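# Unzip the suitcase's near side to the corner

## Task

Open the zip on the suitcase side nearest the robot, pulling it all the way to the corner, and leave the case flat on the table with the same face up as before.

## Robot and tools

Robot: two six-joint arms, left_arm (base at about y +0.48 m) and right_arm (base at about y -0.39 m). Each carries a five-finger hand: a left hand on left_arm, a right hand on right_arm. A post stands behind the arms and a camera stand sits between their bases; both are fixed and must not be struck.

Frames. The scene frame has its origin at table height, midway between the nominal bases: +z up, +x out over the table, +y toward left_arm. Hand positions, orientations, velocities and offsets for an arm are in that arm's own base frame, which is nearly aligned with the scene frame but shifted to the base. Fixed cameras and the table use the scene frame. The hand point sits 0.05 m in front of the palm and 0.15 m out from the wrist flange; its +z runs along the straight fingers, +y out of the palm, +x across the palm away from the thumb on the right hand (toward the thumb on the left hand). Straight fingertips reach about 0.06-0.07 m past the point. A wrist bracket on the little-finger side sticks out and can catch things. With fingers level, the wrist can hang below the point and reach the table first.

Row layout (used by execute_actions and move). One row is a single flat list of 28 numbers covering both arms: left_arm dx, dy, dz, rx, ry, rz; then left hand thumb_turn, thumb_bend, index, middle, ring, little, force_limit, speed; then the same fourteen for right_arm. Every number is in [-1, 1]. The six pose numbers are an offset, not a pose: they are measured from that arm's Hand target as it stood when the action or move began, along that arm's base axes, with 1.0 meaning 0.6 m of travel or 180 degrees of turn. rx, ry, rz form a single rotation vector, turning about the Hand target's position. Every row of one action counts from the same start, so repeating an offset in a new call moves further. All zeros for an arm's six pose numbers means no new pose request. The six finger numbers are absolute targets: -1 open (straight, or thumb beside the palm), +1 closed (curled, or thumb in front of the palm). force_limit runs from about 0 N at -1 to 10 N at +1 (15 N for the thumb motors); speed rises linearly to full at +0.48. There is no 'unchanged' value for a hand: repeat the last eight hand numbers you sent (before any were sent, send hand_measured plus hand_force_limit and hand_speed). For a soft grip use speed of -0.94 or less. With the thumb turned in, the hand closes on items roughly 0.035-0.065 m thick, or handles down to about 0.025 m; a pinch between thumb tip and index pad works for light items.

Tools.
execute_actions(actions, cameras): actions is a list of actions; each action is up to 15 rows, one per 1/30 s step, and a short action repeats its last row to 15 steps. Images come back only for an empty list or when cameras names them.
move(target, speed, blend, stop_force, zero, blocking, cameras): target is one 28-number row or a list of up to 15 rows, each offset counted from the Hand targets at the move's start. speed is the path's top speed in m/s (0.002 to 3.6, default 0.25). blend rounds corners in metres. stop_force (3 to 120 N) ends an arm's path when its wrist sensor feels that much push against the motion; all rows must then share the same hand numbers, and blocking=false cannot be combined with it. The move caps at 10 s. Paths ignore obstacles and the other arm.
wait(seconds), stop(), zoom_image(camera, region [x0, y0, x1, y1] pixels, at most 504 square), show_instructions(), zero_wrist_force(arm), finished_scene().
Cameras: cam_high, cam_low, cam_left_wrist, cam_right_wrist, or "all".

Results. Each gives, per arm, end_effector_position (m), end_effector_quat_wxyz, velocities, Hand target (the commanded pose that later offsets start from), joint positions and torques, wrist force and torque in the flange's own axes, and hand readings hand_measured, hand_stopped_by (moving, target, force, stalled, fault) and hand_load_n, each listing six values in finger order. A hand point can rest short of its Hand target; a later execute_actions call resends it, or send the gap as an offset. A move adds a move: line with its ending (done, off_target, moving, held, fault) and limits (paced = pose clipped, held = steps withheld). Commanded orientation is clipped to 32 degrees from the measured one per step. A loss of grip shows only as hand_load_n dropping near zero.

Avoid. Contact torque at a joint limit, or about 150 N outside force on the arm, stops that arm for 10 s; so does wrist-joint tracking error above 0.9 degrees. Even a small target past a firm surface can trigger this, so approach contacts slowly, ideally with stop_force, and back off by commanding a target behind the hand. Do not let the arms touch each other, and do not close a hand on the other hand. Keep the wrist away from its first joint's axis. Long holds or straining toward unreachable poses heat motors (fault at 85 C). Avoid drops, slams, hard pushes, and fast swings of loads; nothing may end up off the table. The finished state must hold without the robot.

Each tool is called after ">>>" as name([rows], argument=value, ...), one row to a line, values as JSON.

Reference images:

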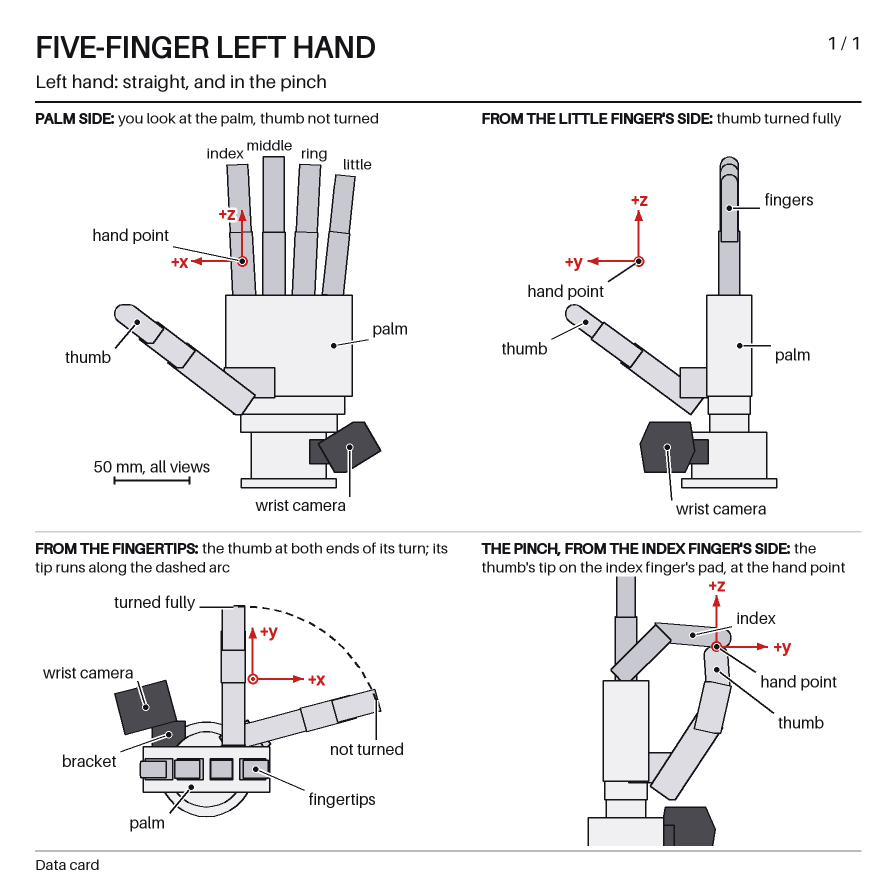

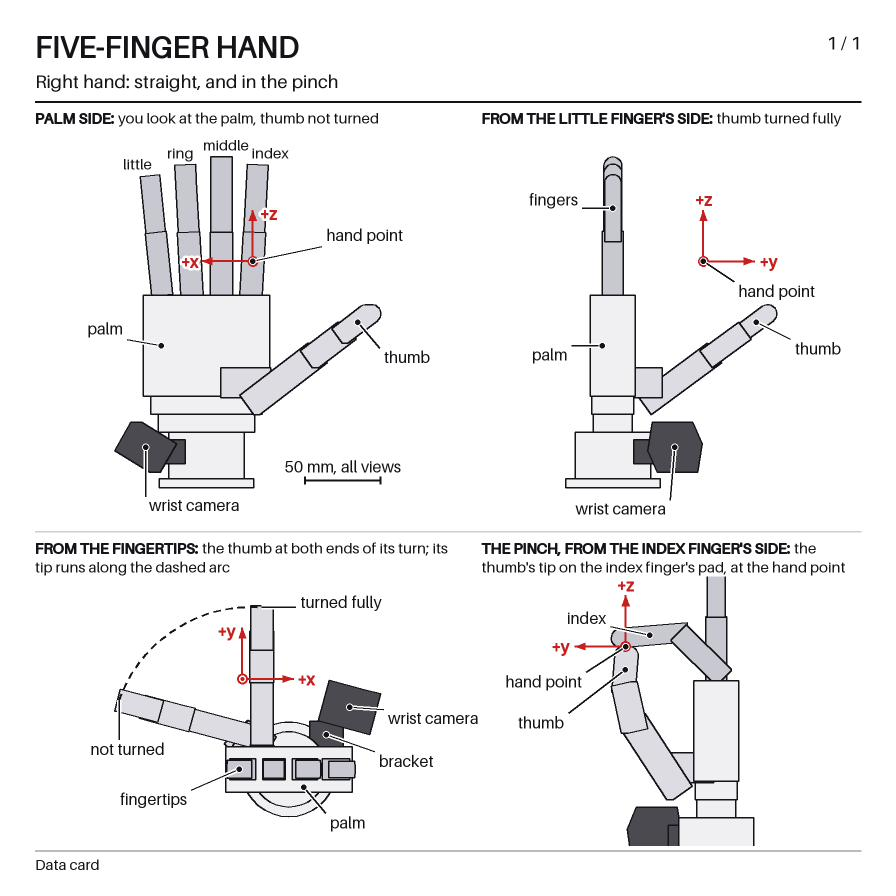

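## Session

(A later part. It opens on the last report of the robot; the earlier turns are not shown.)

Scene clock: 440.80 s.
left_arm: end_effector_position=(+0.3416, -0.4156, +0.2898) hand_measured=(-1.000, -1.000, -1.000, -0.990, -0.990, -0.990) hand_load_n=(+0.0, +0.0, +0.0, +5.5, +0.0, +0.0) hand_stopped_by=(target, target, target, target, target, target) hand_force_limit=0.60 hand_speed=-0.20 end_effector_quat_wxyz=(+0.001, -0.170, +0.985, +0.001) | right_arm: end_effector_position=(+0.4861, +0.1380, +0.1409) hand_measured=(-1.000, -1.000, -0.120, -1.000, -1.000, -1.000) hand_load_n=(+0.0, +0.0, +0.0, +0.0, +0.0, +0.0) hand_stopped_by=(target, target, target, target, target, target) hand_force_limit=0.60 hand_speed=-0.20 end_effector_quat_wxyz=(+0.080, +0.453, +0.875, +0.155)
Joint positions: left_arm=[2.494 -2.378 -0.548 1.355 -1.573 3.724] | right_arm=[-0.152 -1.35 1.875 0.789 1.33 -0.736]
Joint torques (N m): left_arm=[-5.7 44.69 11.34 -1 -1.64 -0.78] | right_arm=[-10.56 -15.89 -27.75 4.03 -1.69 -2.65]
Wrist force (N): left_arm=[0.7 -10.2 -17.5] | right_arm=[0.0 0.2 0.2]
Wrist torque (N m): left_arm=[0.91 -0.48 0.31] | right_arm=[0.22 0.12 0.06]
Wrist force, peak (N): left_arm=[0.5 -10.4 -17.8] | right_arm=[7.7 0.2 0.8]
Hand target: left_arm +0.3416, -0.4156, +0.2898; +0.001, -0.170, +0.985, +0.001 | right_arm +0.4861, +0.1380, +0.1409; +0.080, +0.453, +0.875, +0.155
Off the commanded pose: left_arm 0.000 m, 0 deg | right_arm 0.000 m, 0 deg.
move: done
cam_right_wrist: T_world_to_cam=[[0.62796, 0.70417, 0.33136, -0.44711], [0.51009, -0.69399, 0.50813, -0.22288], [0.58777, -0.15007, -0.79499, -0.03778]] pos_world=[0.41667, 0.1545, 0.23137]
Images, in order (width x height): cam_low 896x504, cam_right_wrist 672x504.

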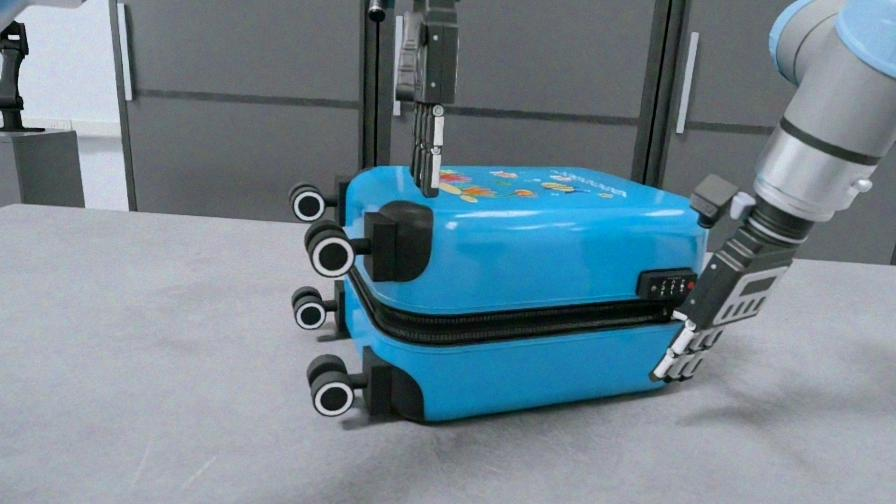

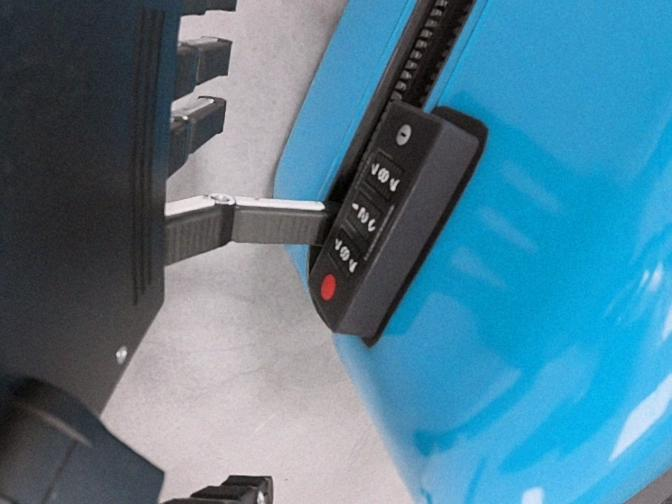

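>>> move([
  [0,0,0,0,0,0,-1,-1,-1,-0.99,-0.99,-0.99,0.6,-0.2, -0.03,-0.0213,0,0,0,0,-1,-1,-0.12,-1,-1,-1,0.6,-0.2],
  [0,0,0,0,0,0,-1,-1,-1,-0.99,-0.99,-0.99,0.6,-0.2, -0.12,-0.22,0.1,0,0,0,-1,-1,-0.12,-1,-1,-1,0.6,-0.2],
], speed=[0.05,0.15], cameras=["cam_right_wrist","cam_low"])

>>> zoom_image(camera="cam_low", region=[610, 240, 730, 360])

>>> zoom_image(camera="cam_right_wrist", region=[250, 170, 400, 370])

Scene clock: 443.87 s.
left_arm: end_effector_position=(+0.3416, -0.4156, +0.2898) hand_measured=(-1.000, -1.000, -1.000, -0.990, -0.990, -0.990) hand_load_n=(+0.0, +0.0, +0.0, +5.5, +0.0, +0.0) hand_stopped_by=(target, target, target, target, target, target) hand_force_limit=0.60 hand_speed=-0.20 end_effector_quat_wxyz=(+0.001, -0.170, +0.985, +0.001) | right_arm: end_effector_position=(+0.4141, +0.0060, +0.2008) hand_measured=(-1.000, -1.000, -0.120, -1.000, -1.000, -1.000) hand_load_n=(+0.0, +0.0, +0.0, +0.0, +0.0, +0.0) hand_stopped_by=(target, target, target, target, target, target) hand_force_limit=0.60 hand_speed=-0.20 end_effector_quat_wxyz=(+0.080, +0.453, +0.875, +0.155)
Joint positions: left_arm=[2.494 -2.378 -0.548 1.355 -1.573 3.724] | right_arm=[-0.667 -1.586 2.011 1.042 1.236 -1.265]
Joint torques (N m): left_arm=[-5.93 43.08 11.8 -0.79 -1.78 -0.78] | right_arm=[-10.32 -23.3 -8.48 4.78 -1.99 -2.74]
Wrist force (N): left_arm=[0.5 -10.3 -17.7] | right_arm=[-0.2 1.5 0.8]
Wrist torque (N m): left_arm=[0.90 -0.45 0.30] | right_arm=[0.30 0.11 0.10]
Wrist force, peak (N): left_arm=[0.7 -10.3 -17.9] | right_arm=[-0.4 1.2 1.4]
Hand target: left_arm +0.3416, -0.4156, +0.2898; +0.001, -0.170, +0.985, +0.001 | right_arm +0.4141, +0.0060, +0.2009; +0.080, +0.453, +0.875, +0.155
Off the commanded pose: left_arm 0.000 m, 0 deg | right_arm 0.000 m, 0 deg.
move: done
cam_right_wrist: T_world_to_cam=[[0.62795, 0.7042, 0.33134, -0.32882], [0.51011, -0.69396, 0.50814, -0.30826], [0.58777, -0.15007, -0.79499, 0.03243]] pos_world=[0.34467, 0.0225, 0.29137]
Images, in order (width x height): cam_low 896x504, cam_right_wrist 672x504.

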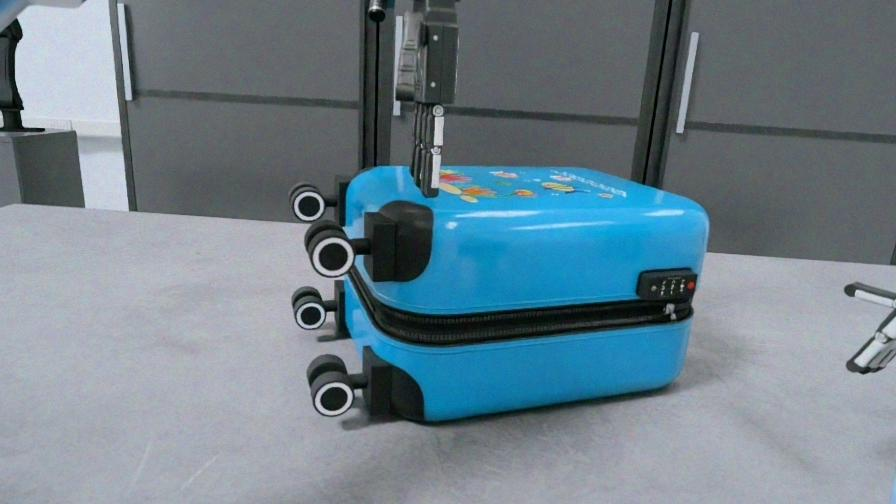

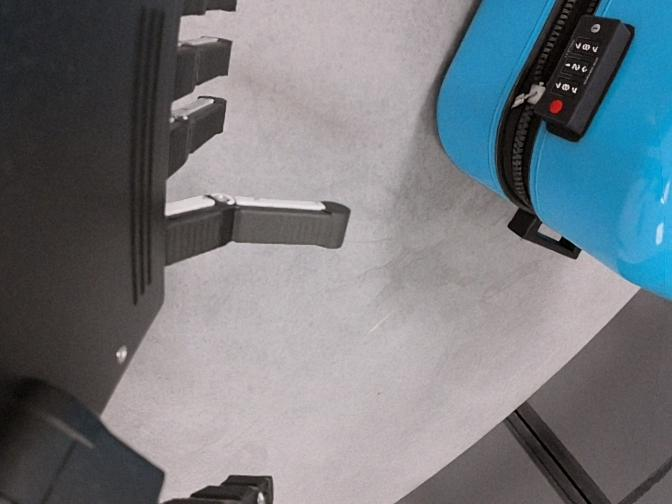

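Scaled by 4.200 from the camera's image (finer frame: 1280x720).

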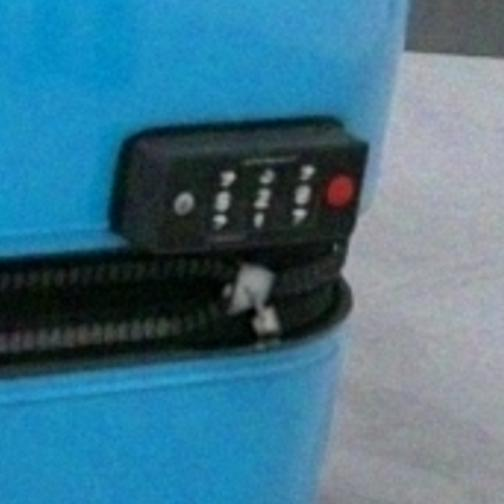

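Scaled by 2.520 from the camera's image (finer frame: 960x720).

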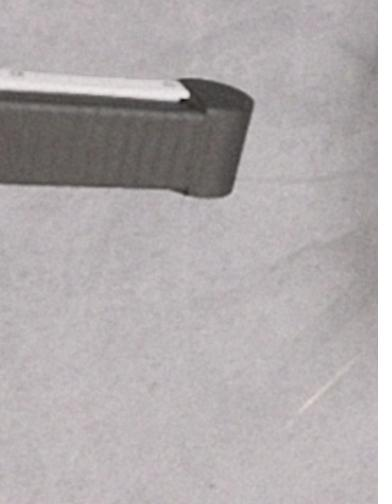

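>>> zoom_image(camera="cam_right_wrist", region=[430, 0, 650, 290])

>>> zoom_image(camera="cam_right_wrist", region=[480, 40, 600, 160])

Scaled by 1.738 from the camera's image (finer frame: 960x720).

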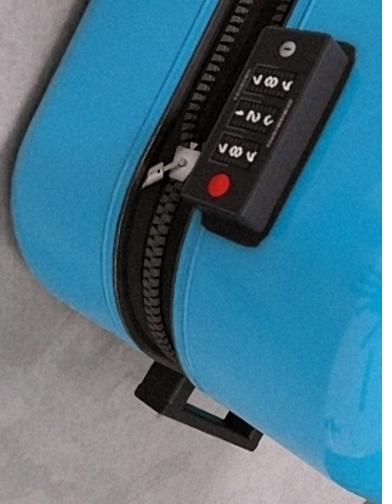

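Scaled by 4.200 from the camera's image (finer frame: 960x720).

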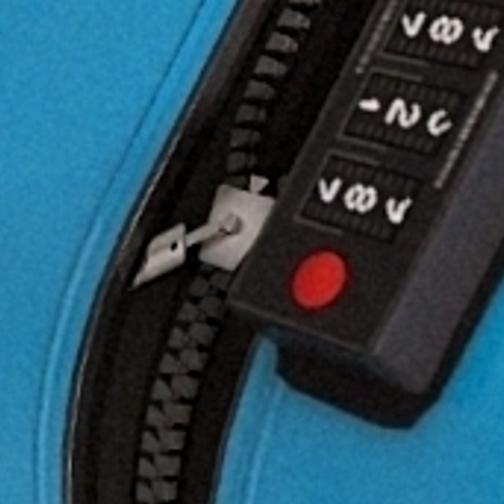

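>>> zoom_image(camera="cam_right_wrist", region=[470, 80, 570, 230])

Scaled by 3.360 from the camera's image (finer frame: 960x720).

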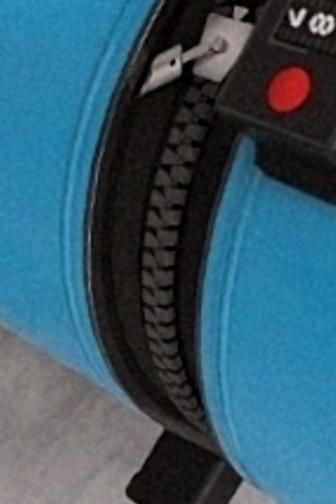

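>>> move([
  [0,0,0.1,0,0,0,-1,-1,-1,-0.99,-0.99,-0.99,0.6,-0.2, 0,0,0,0,0,0,-1,-1,-0.12,-1,-1,-1,0.6,-0.2],
  [-0.1,0.23,0.2,0,0,0,-1,-1,-1,-0.99,-0.99,-0.99,0.6,-0.2, 0,0,0,0,0,0,-1,-1,-0.12,-1,-1,-1,0.6,-0.2],
], speed=[0.06,0.15], cameras=["cam_low"])

Scene clock: 456.23 s.
left_arm: end_effector_position=(+0.2816, -0.2776, +0.4098) hand_measured=(-1.000, -1.000, -1.000, -0.990, -0.990, -0.990) hand_load_n=(+0.0, +0.0, +0.0, +0.0, +0.0, +0.0) hand_stopped_by=(target, target, target, target, target, target) hand_force_limit=0.60 hand_speed=-0.20 end_effector_quat_wxyz=(+0.001, -0.170, +0.985, +0.001) | right_arm: end_effector_position=(+0.4141, +0.0060, +0.2009) hand_measured=(-1.000, -1.000, -0.120, -1.000, -1.000, -1.000) hand_load_n=(+0.0, +0.0, +0.0, +0.0, +0.0, +0.0) hand_stopped_by=(target, target, target, target, target, target) hand_force_limit=0.60 hand_speed=-0.20 end_effector_quat_wxyz=(+0.080, +0.453, +0.875, +0.155)
Joint positions: left_arm=[2.657 -1.972 -0.896 1.296 -1.574 3.887] | right_arm=[-0.667 -1.586 2.011 1.042 1.236 -1.266]
Joint torques (N m): left_arm=[7.63 47.93 7.34 -0.06 2.11 1.61] | right_arm=[-10.18 -23.58 -7.57 4.38 -1.75 -2.74]
Wrist force (N): left_arm=[-0.1 -0.3 0.2] | right_arm=[-0.2 1.2 0.9]
Wrist torque (N m): left_arm=[0.05 0.06 -0.03] | right_arm=[0.24 0.10 0.10]
Wrist force, peak (N): left_arm=[0.7 -10.3 -18.0] | right_arm=[-0.3 1.6 0.7]
Hand target: left_arm +0.2816, -0.2776, +0.4098; +0.001, -0.170, +0.985, +0.001 | right_arm +0.4141, +0.0060, +0.2009; +0.080, +0.453, +0.875, +0.155
Off the commanded pose: left_arm 0.000 m, 0 deg | right_arm 0.000 m, 0 deg.
move: done

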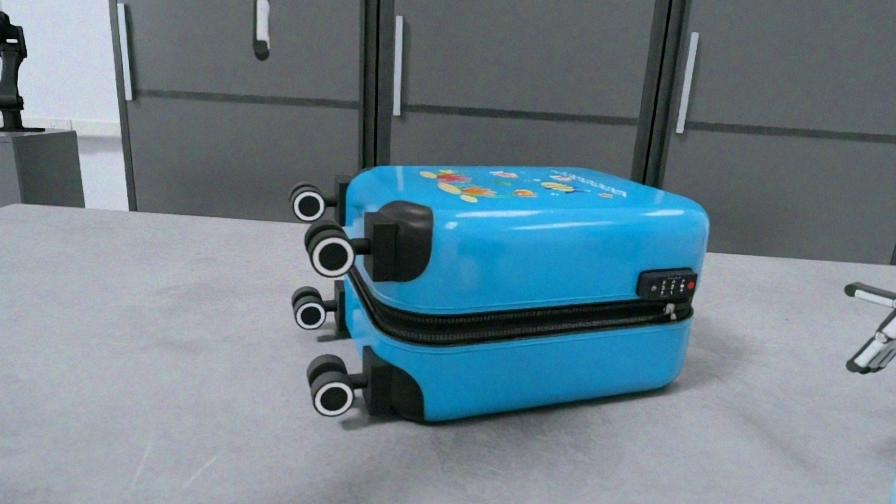

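>>> move([
  [0,0,0,0,0,0,-1,-1,-1,-0.99,-0.99,-0.99,0.6,-0.2, 0.05,-0.06,0,-0.0578,0.0167,0.2121,-1,-1,-1,-1,-1,-1,0.6,-0.2],
  [0,0,0,0,0,0,-1,-1,-1,-0.99,-0.99,-0.99,0.6,-0.2, 0.2,-0.06,-0.05,-0.1157,0.0333,0.4243,-1,-1,-1,-1,-1,-1,0.6,-0.2],
  [0,0,0,0,0,0,-1,-1,-1,-0.99,-0.99,-0.99,0.6,-0.2, 0.3,0.04,-0.0682,-0.1157,0.0333,0.4243,-1,-1,-1,-1,-1,-1,0.6,-0.2],
], speed=0.3, blend=[0.02,0.02,0], cameras=["all"])

Scene clock: 459.77 s.
left_arm: end_effector_position=(+0.2816, -0.2776, +0.4098) hand_measured=(-1.000, -1.000, -1.000, -0.990, -0.990, -0.990) hand_load_n=(+0.0, +0.0, +0.0, +0.0, +0.0, +0.0) hand_stopped_by=(target, target, target, target, target, target) hand_force_limit=0.60 hand_speed=-0.20 end_effector_quat_wxyz=(+0.001, -0.170, +0.985, +0.001) | right_arm: end_effector_position=(+0.5941, +0.0300, +0.1599) hand_measured=(-1.000, -1.000, -1.000, -1.000, -1.000, -1.000) hand_load_n=(+0.0, +0.0, -0.5, +0.0, +0.0, +0.0) hand_stopped_by=(target, target, target, target, target, target) hand_force_limit=0.60 hand_speed=-0.20 end_effector_quat_wxyz=(+0.000, -0.195, +0.981, +0.000)
Joint positions: left_arm=[2.657 -1.972 -0.896 1.296 -1.574 3.887] | right_arm=[-0.291 -0.828 0.996 1.403 1.571 -2.255]
Joint torques (N m): left_arm=[8.45 49.17 7.97 -0.01 1.8 1.69] | right_arm=[6.86 -37.16 -30.05 4.45 1.37 2.38]
Wrist force (N): left_arm=[-0.2 -0.3 0.1] | right_arm=[-0.6 1.5 0.2]
Wrist torque (N m): left_arm=[0.05 0.07 -0.04] | right_arm=[0.28 0.18 -0.01]
Wrist force, peak (N): left_arm=[-0.4 -0.5 0.2] | right_arm=[-1.7 2.6 0.8]
Hand target: left_arm +0.2816, -0.2776, +0.4098; +0.001, -0.170, +0.985, +0.001 | right_arm +0.5941, +0.0300, +0.1599; +0.000, -0.195, +0.981, +0.000
Off the commanded pose: left_arm 0.000 m, 0 deg | right_arm 0.000 m, 0 deg.
move: done
cam_left_wrist: T_world_to_cam=[[0.05551, -0.99785, -0.03475, -0.2681], [-0.83405, -0.06547, 0.5478, -0.0126], [-0.5489, -0.00143, -0.83589, 0.61069]] pos_world=[0.33958, -0.26748, 0.50805]
cam_right_wrist: T_world_to_cam=[[-0.56997, 0.82166, -0.0045, 0.31668], [0.72311, 0.5042, 0.47212, -0.51936], [0.39019, 0.26583, -0.88153, 0.01636]] pos_world=[0.54967, -0.00269, 0.26104]

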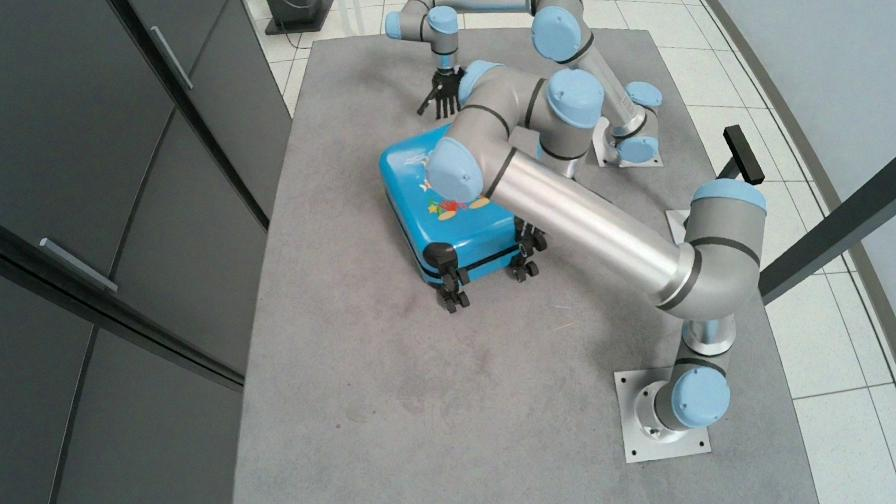

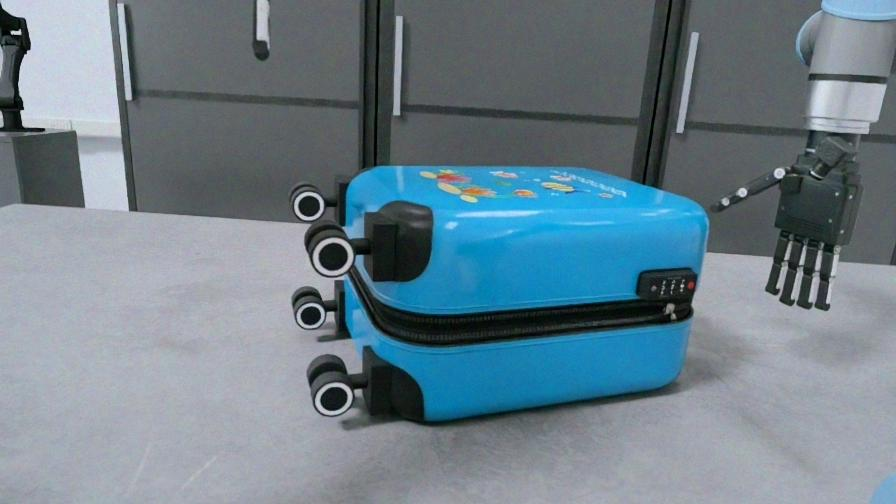

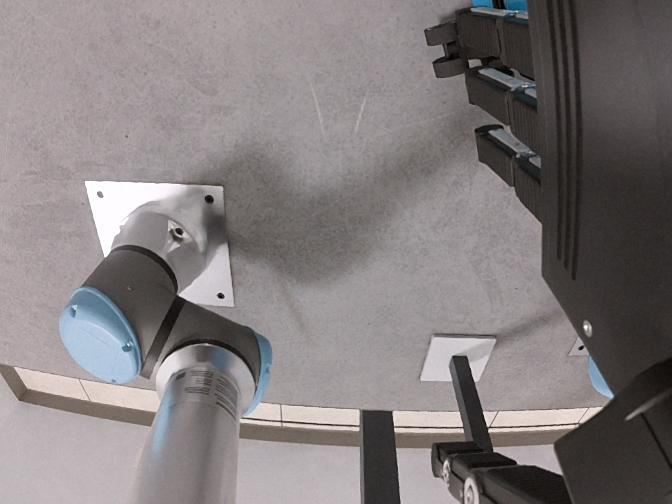

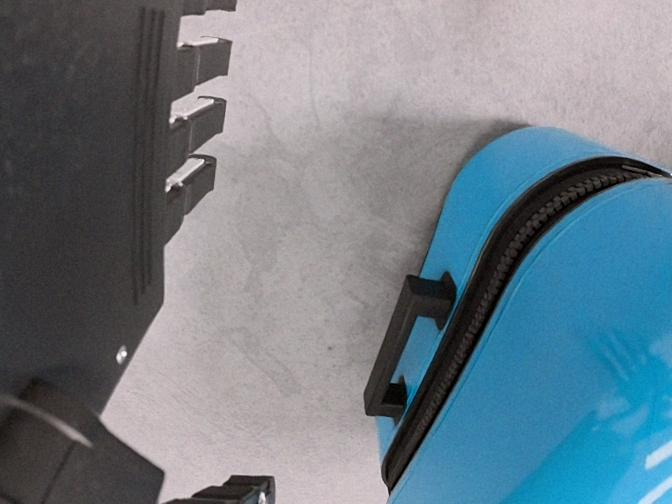

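>>> move([
  [0,0,0,0,0,0,-1,-1,-1,-0.99,-0.99,-0.99,0.6,-0.2, 0.0782,-0.1483,0,0,0,0,-1,-1,0.99,0.99,0.99,0.99,0.6,0.2],
  [0,0,0,0,0,0,-1,-1,-1,-0.99,-0.99,-0.99,0.6,-0.2, 0.0782,-0.1483,0,0,0,0.5,-1,-1,0.99,0.99,0.99,0.99,0.6,0.2],
  [0,0,0,0,0,0,-1,-1,-1,-0.99,-0.99,-0.99,0.6,-0.2, 0.0782,-0.1483,0,0,0,1.0,-1,-1,0.99,0.99,0.99,0.99,0.6,0.2],
  [0,0,0,0,0,0,-1,-1,-1,-0.99,-0.99,-0.99,0.6,-0.2, 0.0848,-0.0322,-0.0582,0,0,1.0,-1,-1,0.99,0.99,0.99,0.99,0.6,0.2],
], speed=[0.3,0.8,0.8,0.15], cameras=["cam_high","cam_low","cam_right_wrist"])

Scene clock: 466.87 s.
left_arm: end_effector_position=(+0.2816, -0.2776, +0.4098) hand_measured=(-1.000, -1.000, -1.000, -0.990, -0.990, -0.990) hand_load_n=(+0.0, +0.0, +0.0, +0.0, +0.0, +0.0) hand_stopped_by=(target, target, target, target, target, target) hand_force_limit=0.60 hand_speed=-0.20 end_effector_quat_wxyz=(+0.001, -0.170, +0.985, +0.001) | right_arm: end_effector_position=(+0.6450, +0.0106, +0.1250) hand_measured=(-1.000, -1.000, +0.990, +0.990, +0.990, +0.990) hand_load_n=(+0.0, +0.0, +0.0, +0.0, +0.0, +0.0) hand_stopped_by=(target, target, target, target, target, target) hand_force_limit=0.60 hand_speed=0.20 end_effector_quat_wxyz=(+0.000, +0.981, +0.195, +0.000)
Joint positions: left_arm=[2.657 -1.972 -0.896 1.296 -1.574 3.887] | right_arm=[-0.086 -0.603 0.676 1.499 1.57 -5.191]
Joint torques (N m): left_arm=[9.33 47.41 10.03 -0.04 1.86 1.59] | right_arm=[7.55 -43.69 -30.52 0.7 1.18 2.41]
Wrist force (N): left_arm=[-0.1 -0.3 0.2] | right_arm=[-0.2 1.2 0.5]
Wrist torque (N m): left_arm=[0.04 0.05 -0.03] | right_arm=[0.22 0.08 0.04]
Wrist force, peak (N): left_arm=[-0.4 -0.4 0.2] | right_arm=[-0.5 2.9 0.3]
Hand target: left_arm +0.2816, -0.2776, +0.4098; +0.001, -0.170, +0.985, +0.001 | right_arm +0.6450, +0.0107, +0.1250; +0.000, +0.981, +0.195, +0.000
Off the commanded pose: left_arm 0.000 m, 0 deg | right_arm 0.000 m, 0 deg.
elbow stopped short (right arm): the move would have taken joint 3 (elbow) straighter than the controller allows.
move: done
cam_right_wrist: T_world_to_cam=[[0.56997, -0.82166, -0.0045, -0.3563], [-0.72311, -0.5042, 0.47212, 0.41348], [-0.39019, -0.26583, -0.88153, 0.47991]] pos_world=[0.68933, 0.04329, 0.22624]

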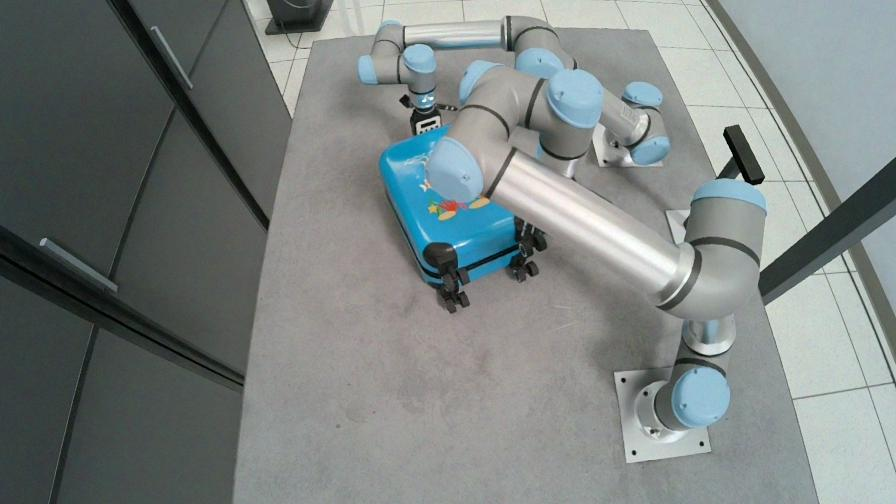

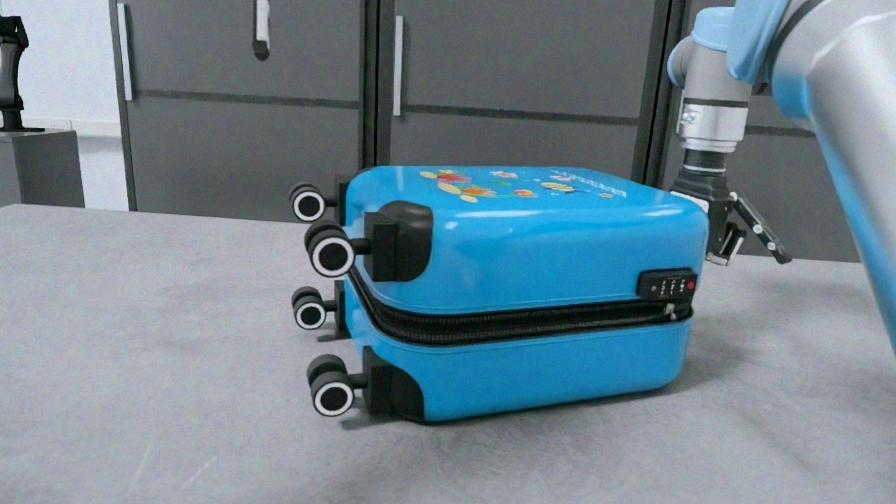

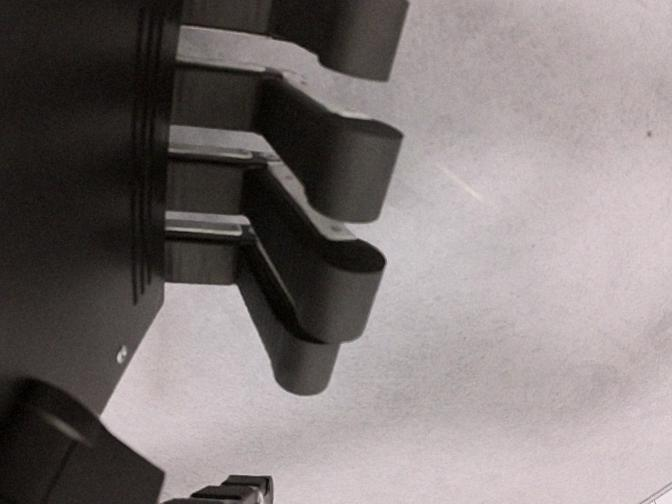

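>>> move(target=[0,0,0,0,0,0,-1,-1,-1,-0.99,-0.99,-0.99,0.6,-0.2, -0.0510,0.1232,0,0,0,0,-1,-1,0.99,0.99,0.99,0.99,0.6,0.2], speed=0.05, stop_force=20, cameras=["cam_high","cam_low"])

Scene clock: 469.83 s.
left_arm: end_effector_position=(+0.2816, -0.2776, +0.4098) hand_measured=(-1.000, -1.000, -1.000, -0.990, -0.990, -0.990) hand_load_n=(+0.0, +0.0, +0.0, +0.0, +0.0, +0.0) hand_stopped_by=(target, target, target, target, target, target) hand_force_limit=0.60 hand_speed=-0.20 end_effector_quat_wxyz=(+0.001, -0.170, +0.985, +0.001) | right_arm: end_effector_position=(+0.6144, +0.0846, +0.1250) hand_measured=(-1.000, -1.000, +0.990, +0.990, +0.990, +0.990) hand_load_n=(+0.0, +0.0, +0.0, +0.0, +0.0, +0.5) hand_stopped_by=(target, target, target, target, target, target) hand_force_limit=0.60 hand_speed=0.20 end_effector_quat_wxyz=(+0.000, +0.981, +0.195, +0.000)
Joint positions: left_arm=[2.657 -1.972 -0.896 1.296 -1.574 3.887] | right_arm=[0.03 -0.664 0.789 1.446 1.57 -5.075]
Joint torques (N m): left_arm=[7.95 48.52 8.75 0.01 1.62 1.46] | right_arm=[10.66 -59.42 -8.92 1.02 0.67 2.14]
Wrist force (N): left_arm=[-0.3 -0.2 0.2] | right_arm=[-0.2 5.0 1.0]
Wrist torque (N m): left_arm=[0.05 0.08 -0.04] | right_arm=[0.25 0.06 0.24]
Wrist force, peak (N): left_arm=[-0.3 -0.3 0.5] | right_arm=[-0.7 7.1 -0.1]
Hand target: left_arm +0.2816, -0.2776, +0.4098; +0.001, -0.170, +0.985, +0.001 | right_arm +0.6144, +0.0846, +0.1250; +0.000, +0.981, +0.195, +0.000
Off the commanded pose: left_arm 0.000 m, 0 deg | right_arm 0.000 m, 0 deg.
move: done

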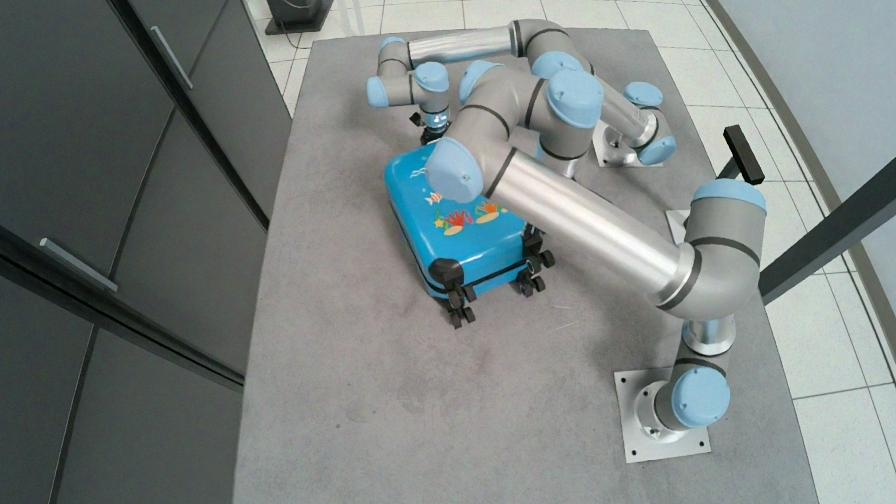

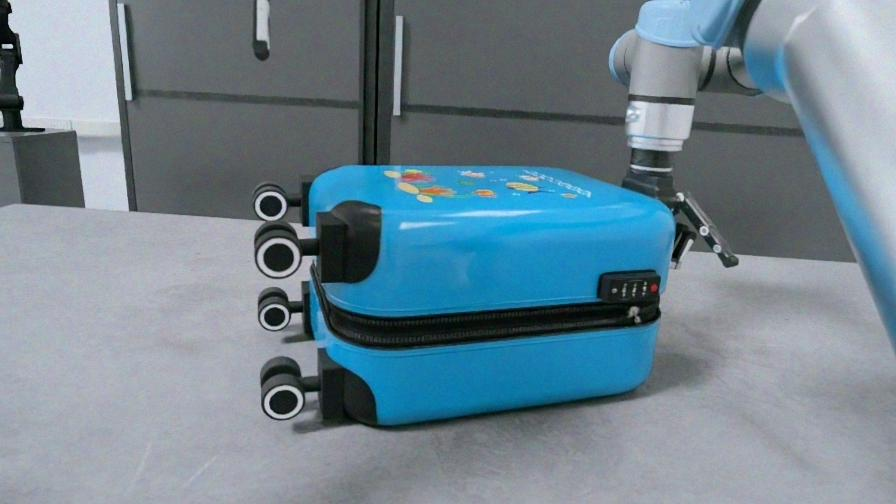

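>>> move(target=[0,0,0,0,0,0,-1,-1,-1,-0.99,-0.99,-0.99,0.6,-0.2, -0.0957,0.2310,0,0,0,0,-1,-1,0.99,0.99,0.99,0.99,0.6,0.2], speed=0.06, stop_force=20, cameras=["cam_high","cam_low"])

Scene clock: 473.67 s.
left_arm: end_effector_position=(+0.2816, -0.2776, +0.4098) hand_measured=(-1.000, -1.000, -1.000, -0.990, -0.990, -0.990) hand_load_n=(+0.0, +0.0, +0.0, +0.0, -0.5, +0.5) hand_stopped_by=(target, target, target, target, target, target) hand_force_limit=0.60 hand_speed=-0.20 end_effector_quat_wxyz=(+0.001, -0.170, +0.985, +0.001) | right_arm: end_effector_position=(+0.5569, +0.2232, +0.1250) hand_measured=(-1.000, -1.000, +0.990, +0.990, +0.990, +0.990) hand_load_n=(+0.0, -0.5, +0.0, +0.0, +0.0, +0.0) hand_stopped_by=(target, target, target, target, target, target) hand_force_limit=0.60 hand_speed=0.20 end_effector_quat_wxyz=(+0.000, +0.981, +0.195, +0.000)
Joint positions: left_arm=[2.657 -1.972 -0.896 1.296 -1.574 3.887] | right_arm=[0.265 -0.681 0.821 1.431 1.57 -4.84]
Joint torques (N m): left_arm=[8.77 47.38 8.76 -0.09 1.57 1.49] | right_arm=[11.33 -41.45 -30.42 4.94 0.41 2.3]
Wrist force (N): left_arm=[-0.1 -0.1 0.2] | right_arm=[-0.4 5.7 -1.2]
Wrist torque (N m): left_arm=[0.07 0.06 -0.04] | right_arm=[0.43 0.22 0.22]
Wrist force, peak (N): left_arm=[-0.3 -0.4 0.3] | right_arm=[-0.3 7.2 0.3]
Hand target: left_arm +0.2816, -0.2776, +0.4098; +0.001, -0.170, +0.985, +0.001 | right_arm +0.5569, +0.2232, +0.1250; +0.000, +0.981, +0.195, +0.000
Off the commanded pose: left_arm 0.000 m, 0 deg | right_arm 0.000 m, 0 deg.
move: done

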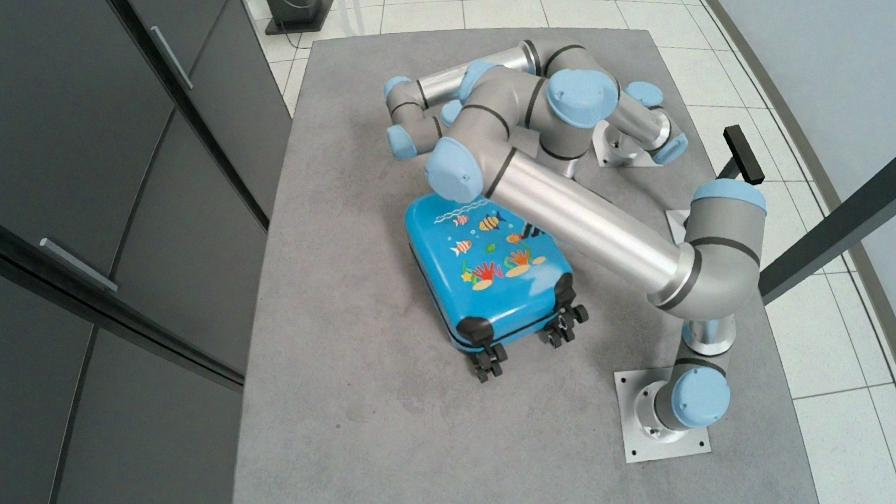

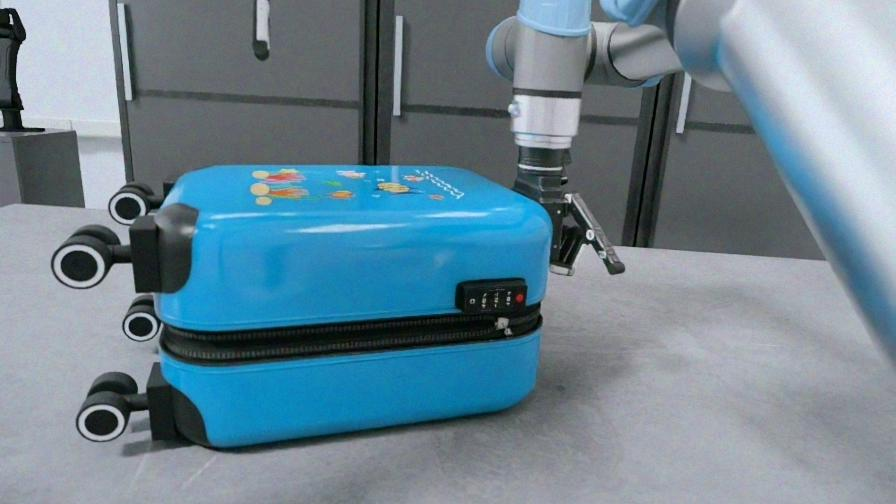

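>>> move(target=[0,0,0,0,0,0,-1,-1,-1,-0.99,-0.99,-0.99,0.6,-0.2, -0.0383,0.0750,0,0,0,0,-1,-1,0.99,0.99,0.99,0.99,0.6,0.2], speed=0.06, stop_force=20)

>>> move([
  [0,0,0,0,0,0,-1,-1,-1,-0.99,-0.99,-0.99,0.6,-0.2, 0.0383,-0.0924,0,0,0,0,-1,-1,0.99,0.99,0.99,0.99,0.6,0.2],
  [0,0,0,0,0,0,-1,-1,-1,-0.99,-0.99,-0.99,0.6,-0.2, 0.0,-0.25,0.25,0,0,0,-1,-1,0.99,0.99,0.99,0.99,0.6,0.2],
], speed=[0.08,0.3], cameras=["all"])

Scene clock: 476.23 s.
left_arm: end_effector_position=(+0.2816, -0.2776, +0.4098) hand_measured=(-1.000, -1.000, -1.000, -0.990, -0.990, -0.990) hand_load_n=(+0.0, -0.5, +0.0, +0.0, +0.0, +0.0) hand_stopped_by=(target, target, target, target, target, target) hand_force_limit=0.60 hand_speed=-0.20 end_effector_quat_wxyz=(+0.001, -0.170, +0.985, +0.001) | right_arm: end_effector_position=(+0.5340, +0.2682, +0.1250) hand_measured=(-1.000, -1.000, +0.990, +0.990, +0.990, +0.990) hand_load_n=(+0.0, +0.0, +0.0, +0.0, +0.0, +0.0) hand_stopped_by=(target, target, target, target, target, target) hand_force_limit=0.60 hand_speed=0.20 end_effector_quat_wxyz=(+0.000, +0.981, +0.195, +0.000)
Joint positions: left_arm=[2.657 -1.972 -0.896 1.296 -1.574 3.887] | right_arm=[0.345 -0.674 0.808 1.437 1.57 -4.76]
Joint torques (N m): left_arm=[8.56 49.24 9.23 -0.19 1.5 1.38] | right_arm=[10.1 -40.87 -29.98 4.82 0.26 2.14]
Wrist force (N): left_arm=[-0.2 -0.2 0.3] | right_arm=[0.2 5.5 -0.9]
Wrist torque (N m): left_arm=[0.06 0.08 -0.05] | right_arm=[0.43 0.15 0.36]
Wrist force, peak (N): left_arm=[-0.2 -0.4 0.3] | right_arm=[-0.1 7.5 -1.3]
Hand target: left_arm +0.2816, -0.2776, +0.4098; +0.001, -0.170, +0.985, +0.001 | right_arm +0.5340, +0.2682, +0.1250; +0.000, +0.981, +0.195, +0.000
Off the commanded pose: left_arm 0.000 m, 0 deg | right_arm 0.000 m, 0 deg.
move: done

Scene clock: 478.50 s.
left_arm: end_effector_position=(+0.2816, -0.2776, +0.4098) hand_measured=(-1.000, -1.000, -1.000, -0.990, -0.990, -0.990) hand_load_n=(+0.0, +0.0, +0.0, +0.0, +0.0, +0.0) hand_stopped_by=(target, target, target, target, target, target) hand_force_limit=0.60 hand_speed=-0.20 end_effector_quat_wxyz=(+0.001, -0.170, +0.985, +0.001) | right_arm: end_effector_position=(+0.5340, +0.1183, +0.2750) hand_measured=(-1.000, -1.000, +0.990, +0.990, +0.990, +0.990) hand_load_n=(+0.0, +0.0, +0.0, +0.0, +0.0, +0.0) hand_stopped_by=(target, target, target, target, target, target) hand_force_limit=0.60 hand_speed=0.20 end_effector_quat_wxyz=(+0.000, +0.981, +0.195, +0.000)
Joint positions: left_arm=[2.657 -1.972 -0.896 1.296 -1.574 3.887] | right_arm=[0.095 -0.903 0.828 1.645 1.57 -5.01]
Joint torques (N m): left_arm=[8.5 48.46 8.51 -0.21 1.54 1.41] | right_arm=[-11.47 -51.62 -30.92 4.88 -1.22 -2.57]
Wrist force (N): left_arm=[-0.1 -0.2 0.2] | right_arm=[0.0 0.4 0.2]
Wrist torque (N m): left_arm=[0.06 0.06 -0.04] | right_arm=[0.06 0.09 0.11]
Wrist force, peak (N): left_arm=[-0.2 -0.4 0.2] | right_arm=[0.1 5.3 -0.9]
Hand target: left_arm +0.2816, -0.2776, +0.4098; +0.001, -0.170, +0.985, +0.001 | right_arm +0.5340, +0.1182, +0.2750; +0.000, +0.981, +0.195, +0.000
Off the commanded pose: left_arm 0.000 m, 0 deg | right_arm 0.000 m, 0 deg.
move: done
cam_left_wrist: T_world_to_cam=[[0.05551, -0.99785, -0.03475, -0.2681], [-0.83405, -0.06547, 0.5478, -0.0126], [-0.5489, -0.00143, -0.83589, 0.61069]] pos_world=[0.33958, -0.26748, 0.50805]
cam_right_wrist: T_world_to_cam=[[0.57003, -0.82161, -0.00454, -0.20395], [-0.72307, -0.50426, 0.47212, 0.3168], [-0.39019, -0.26583, -0.88152, 0.59741]] pos_world=[0.57843, 0.15099, 0.37614]

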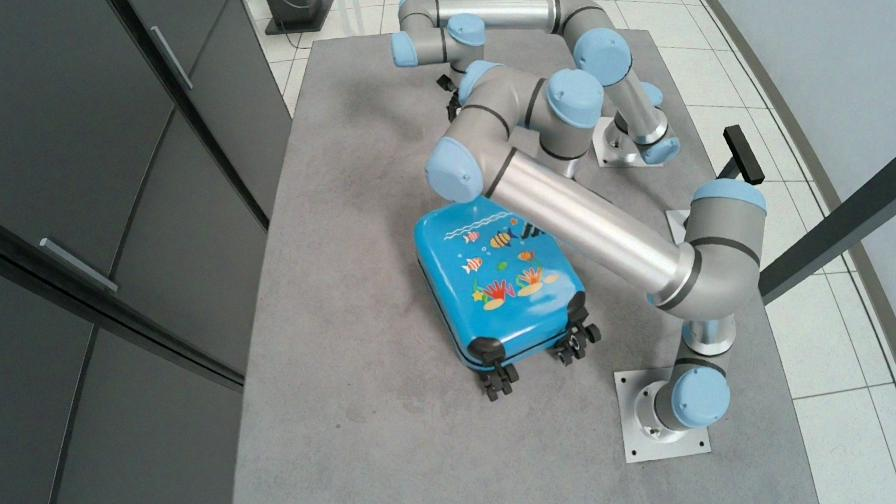

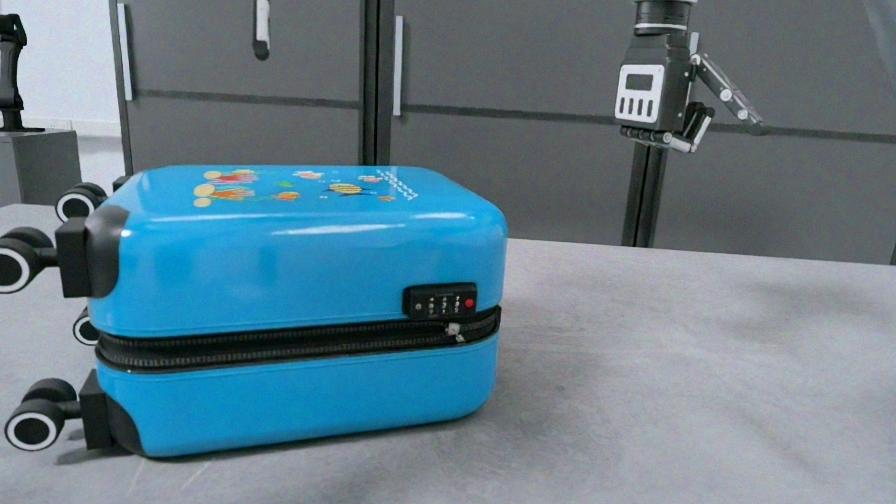

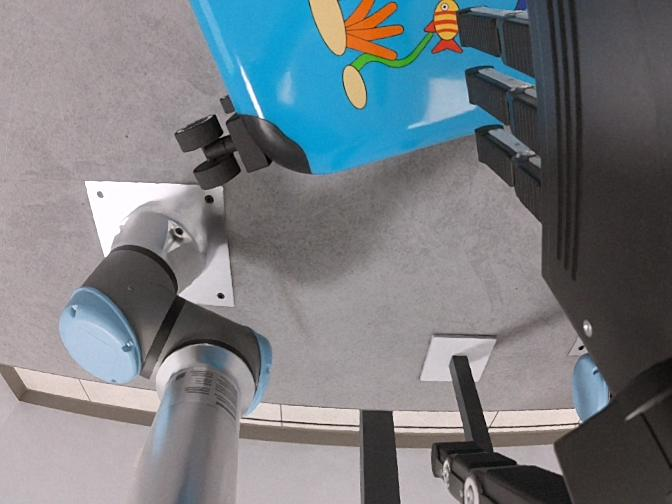

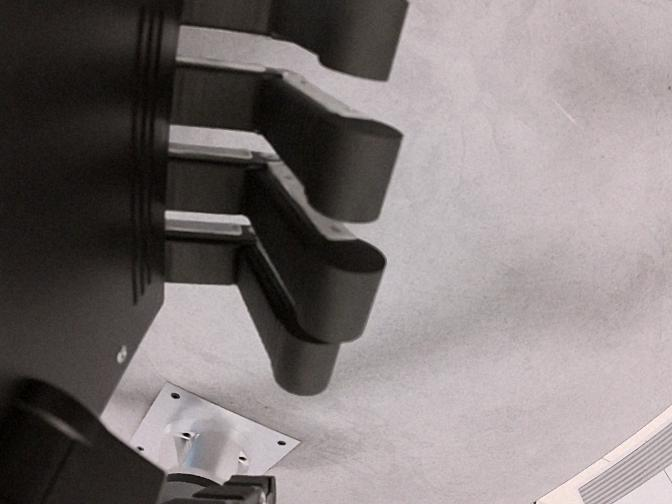

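>>> zoom_image(camera="cam_low", region=[0, 180, 150, 470])

>>> zoom_image(camera="cam_low", region=[390, 270, 530, 390])

>>> zoom_image(camera="cam_high", region=[400, 180, 620, 410])

Scaled by 1.738 from the camera's image (finer frame: 1280x720).

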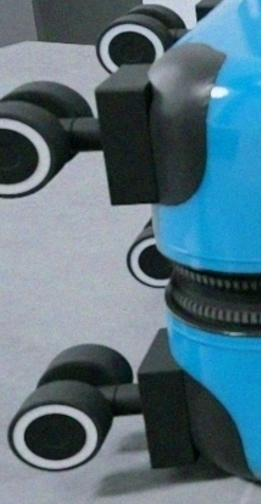

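Scaled by 3.600 from the camera's image (finer frame: 1280x720).

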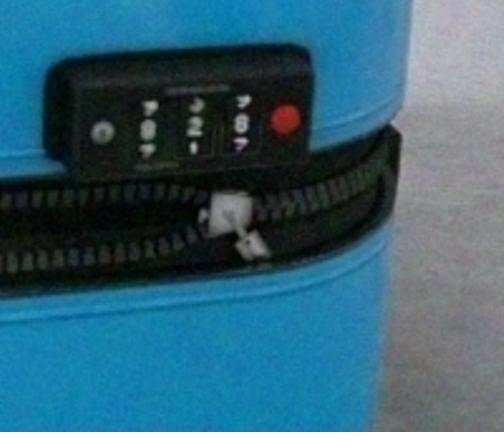

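Scaled by 2.191 from the camera's image (finer frame: 1280x720).

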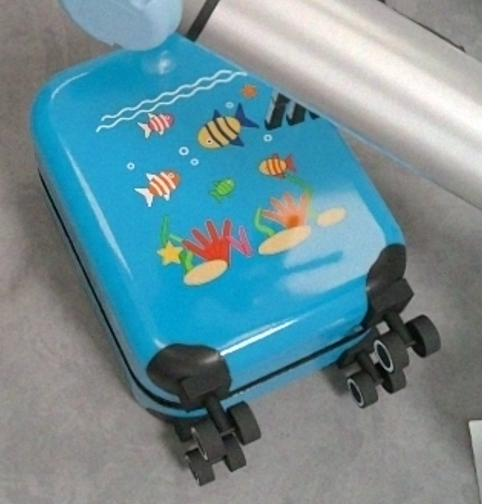

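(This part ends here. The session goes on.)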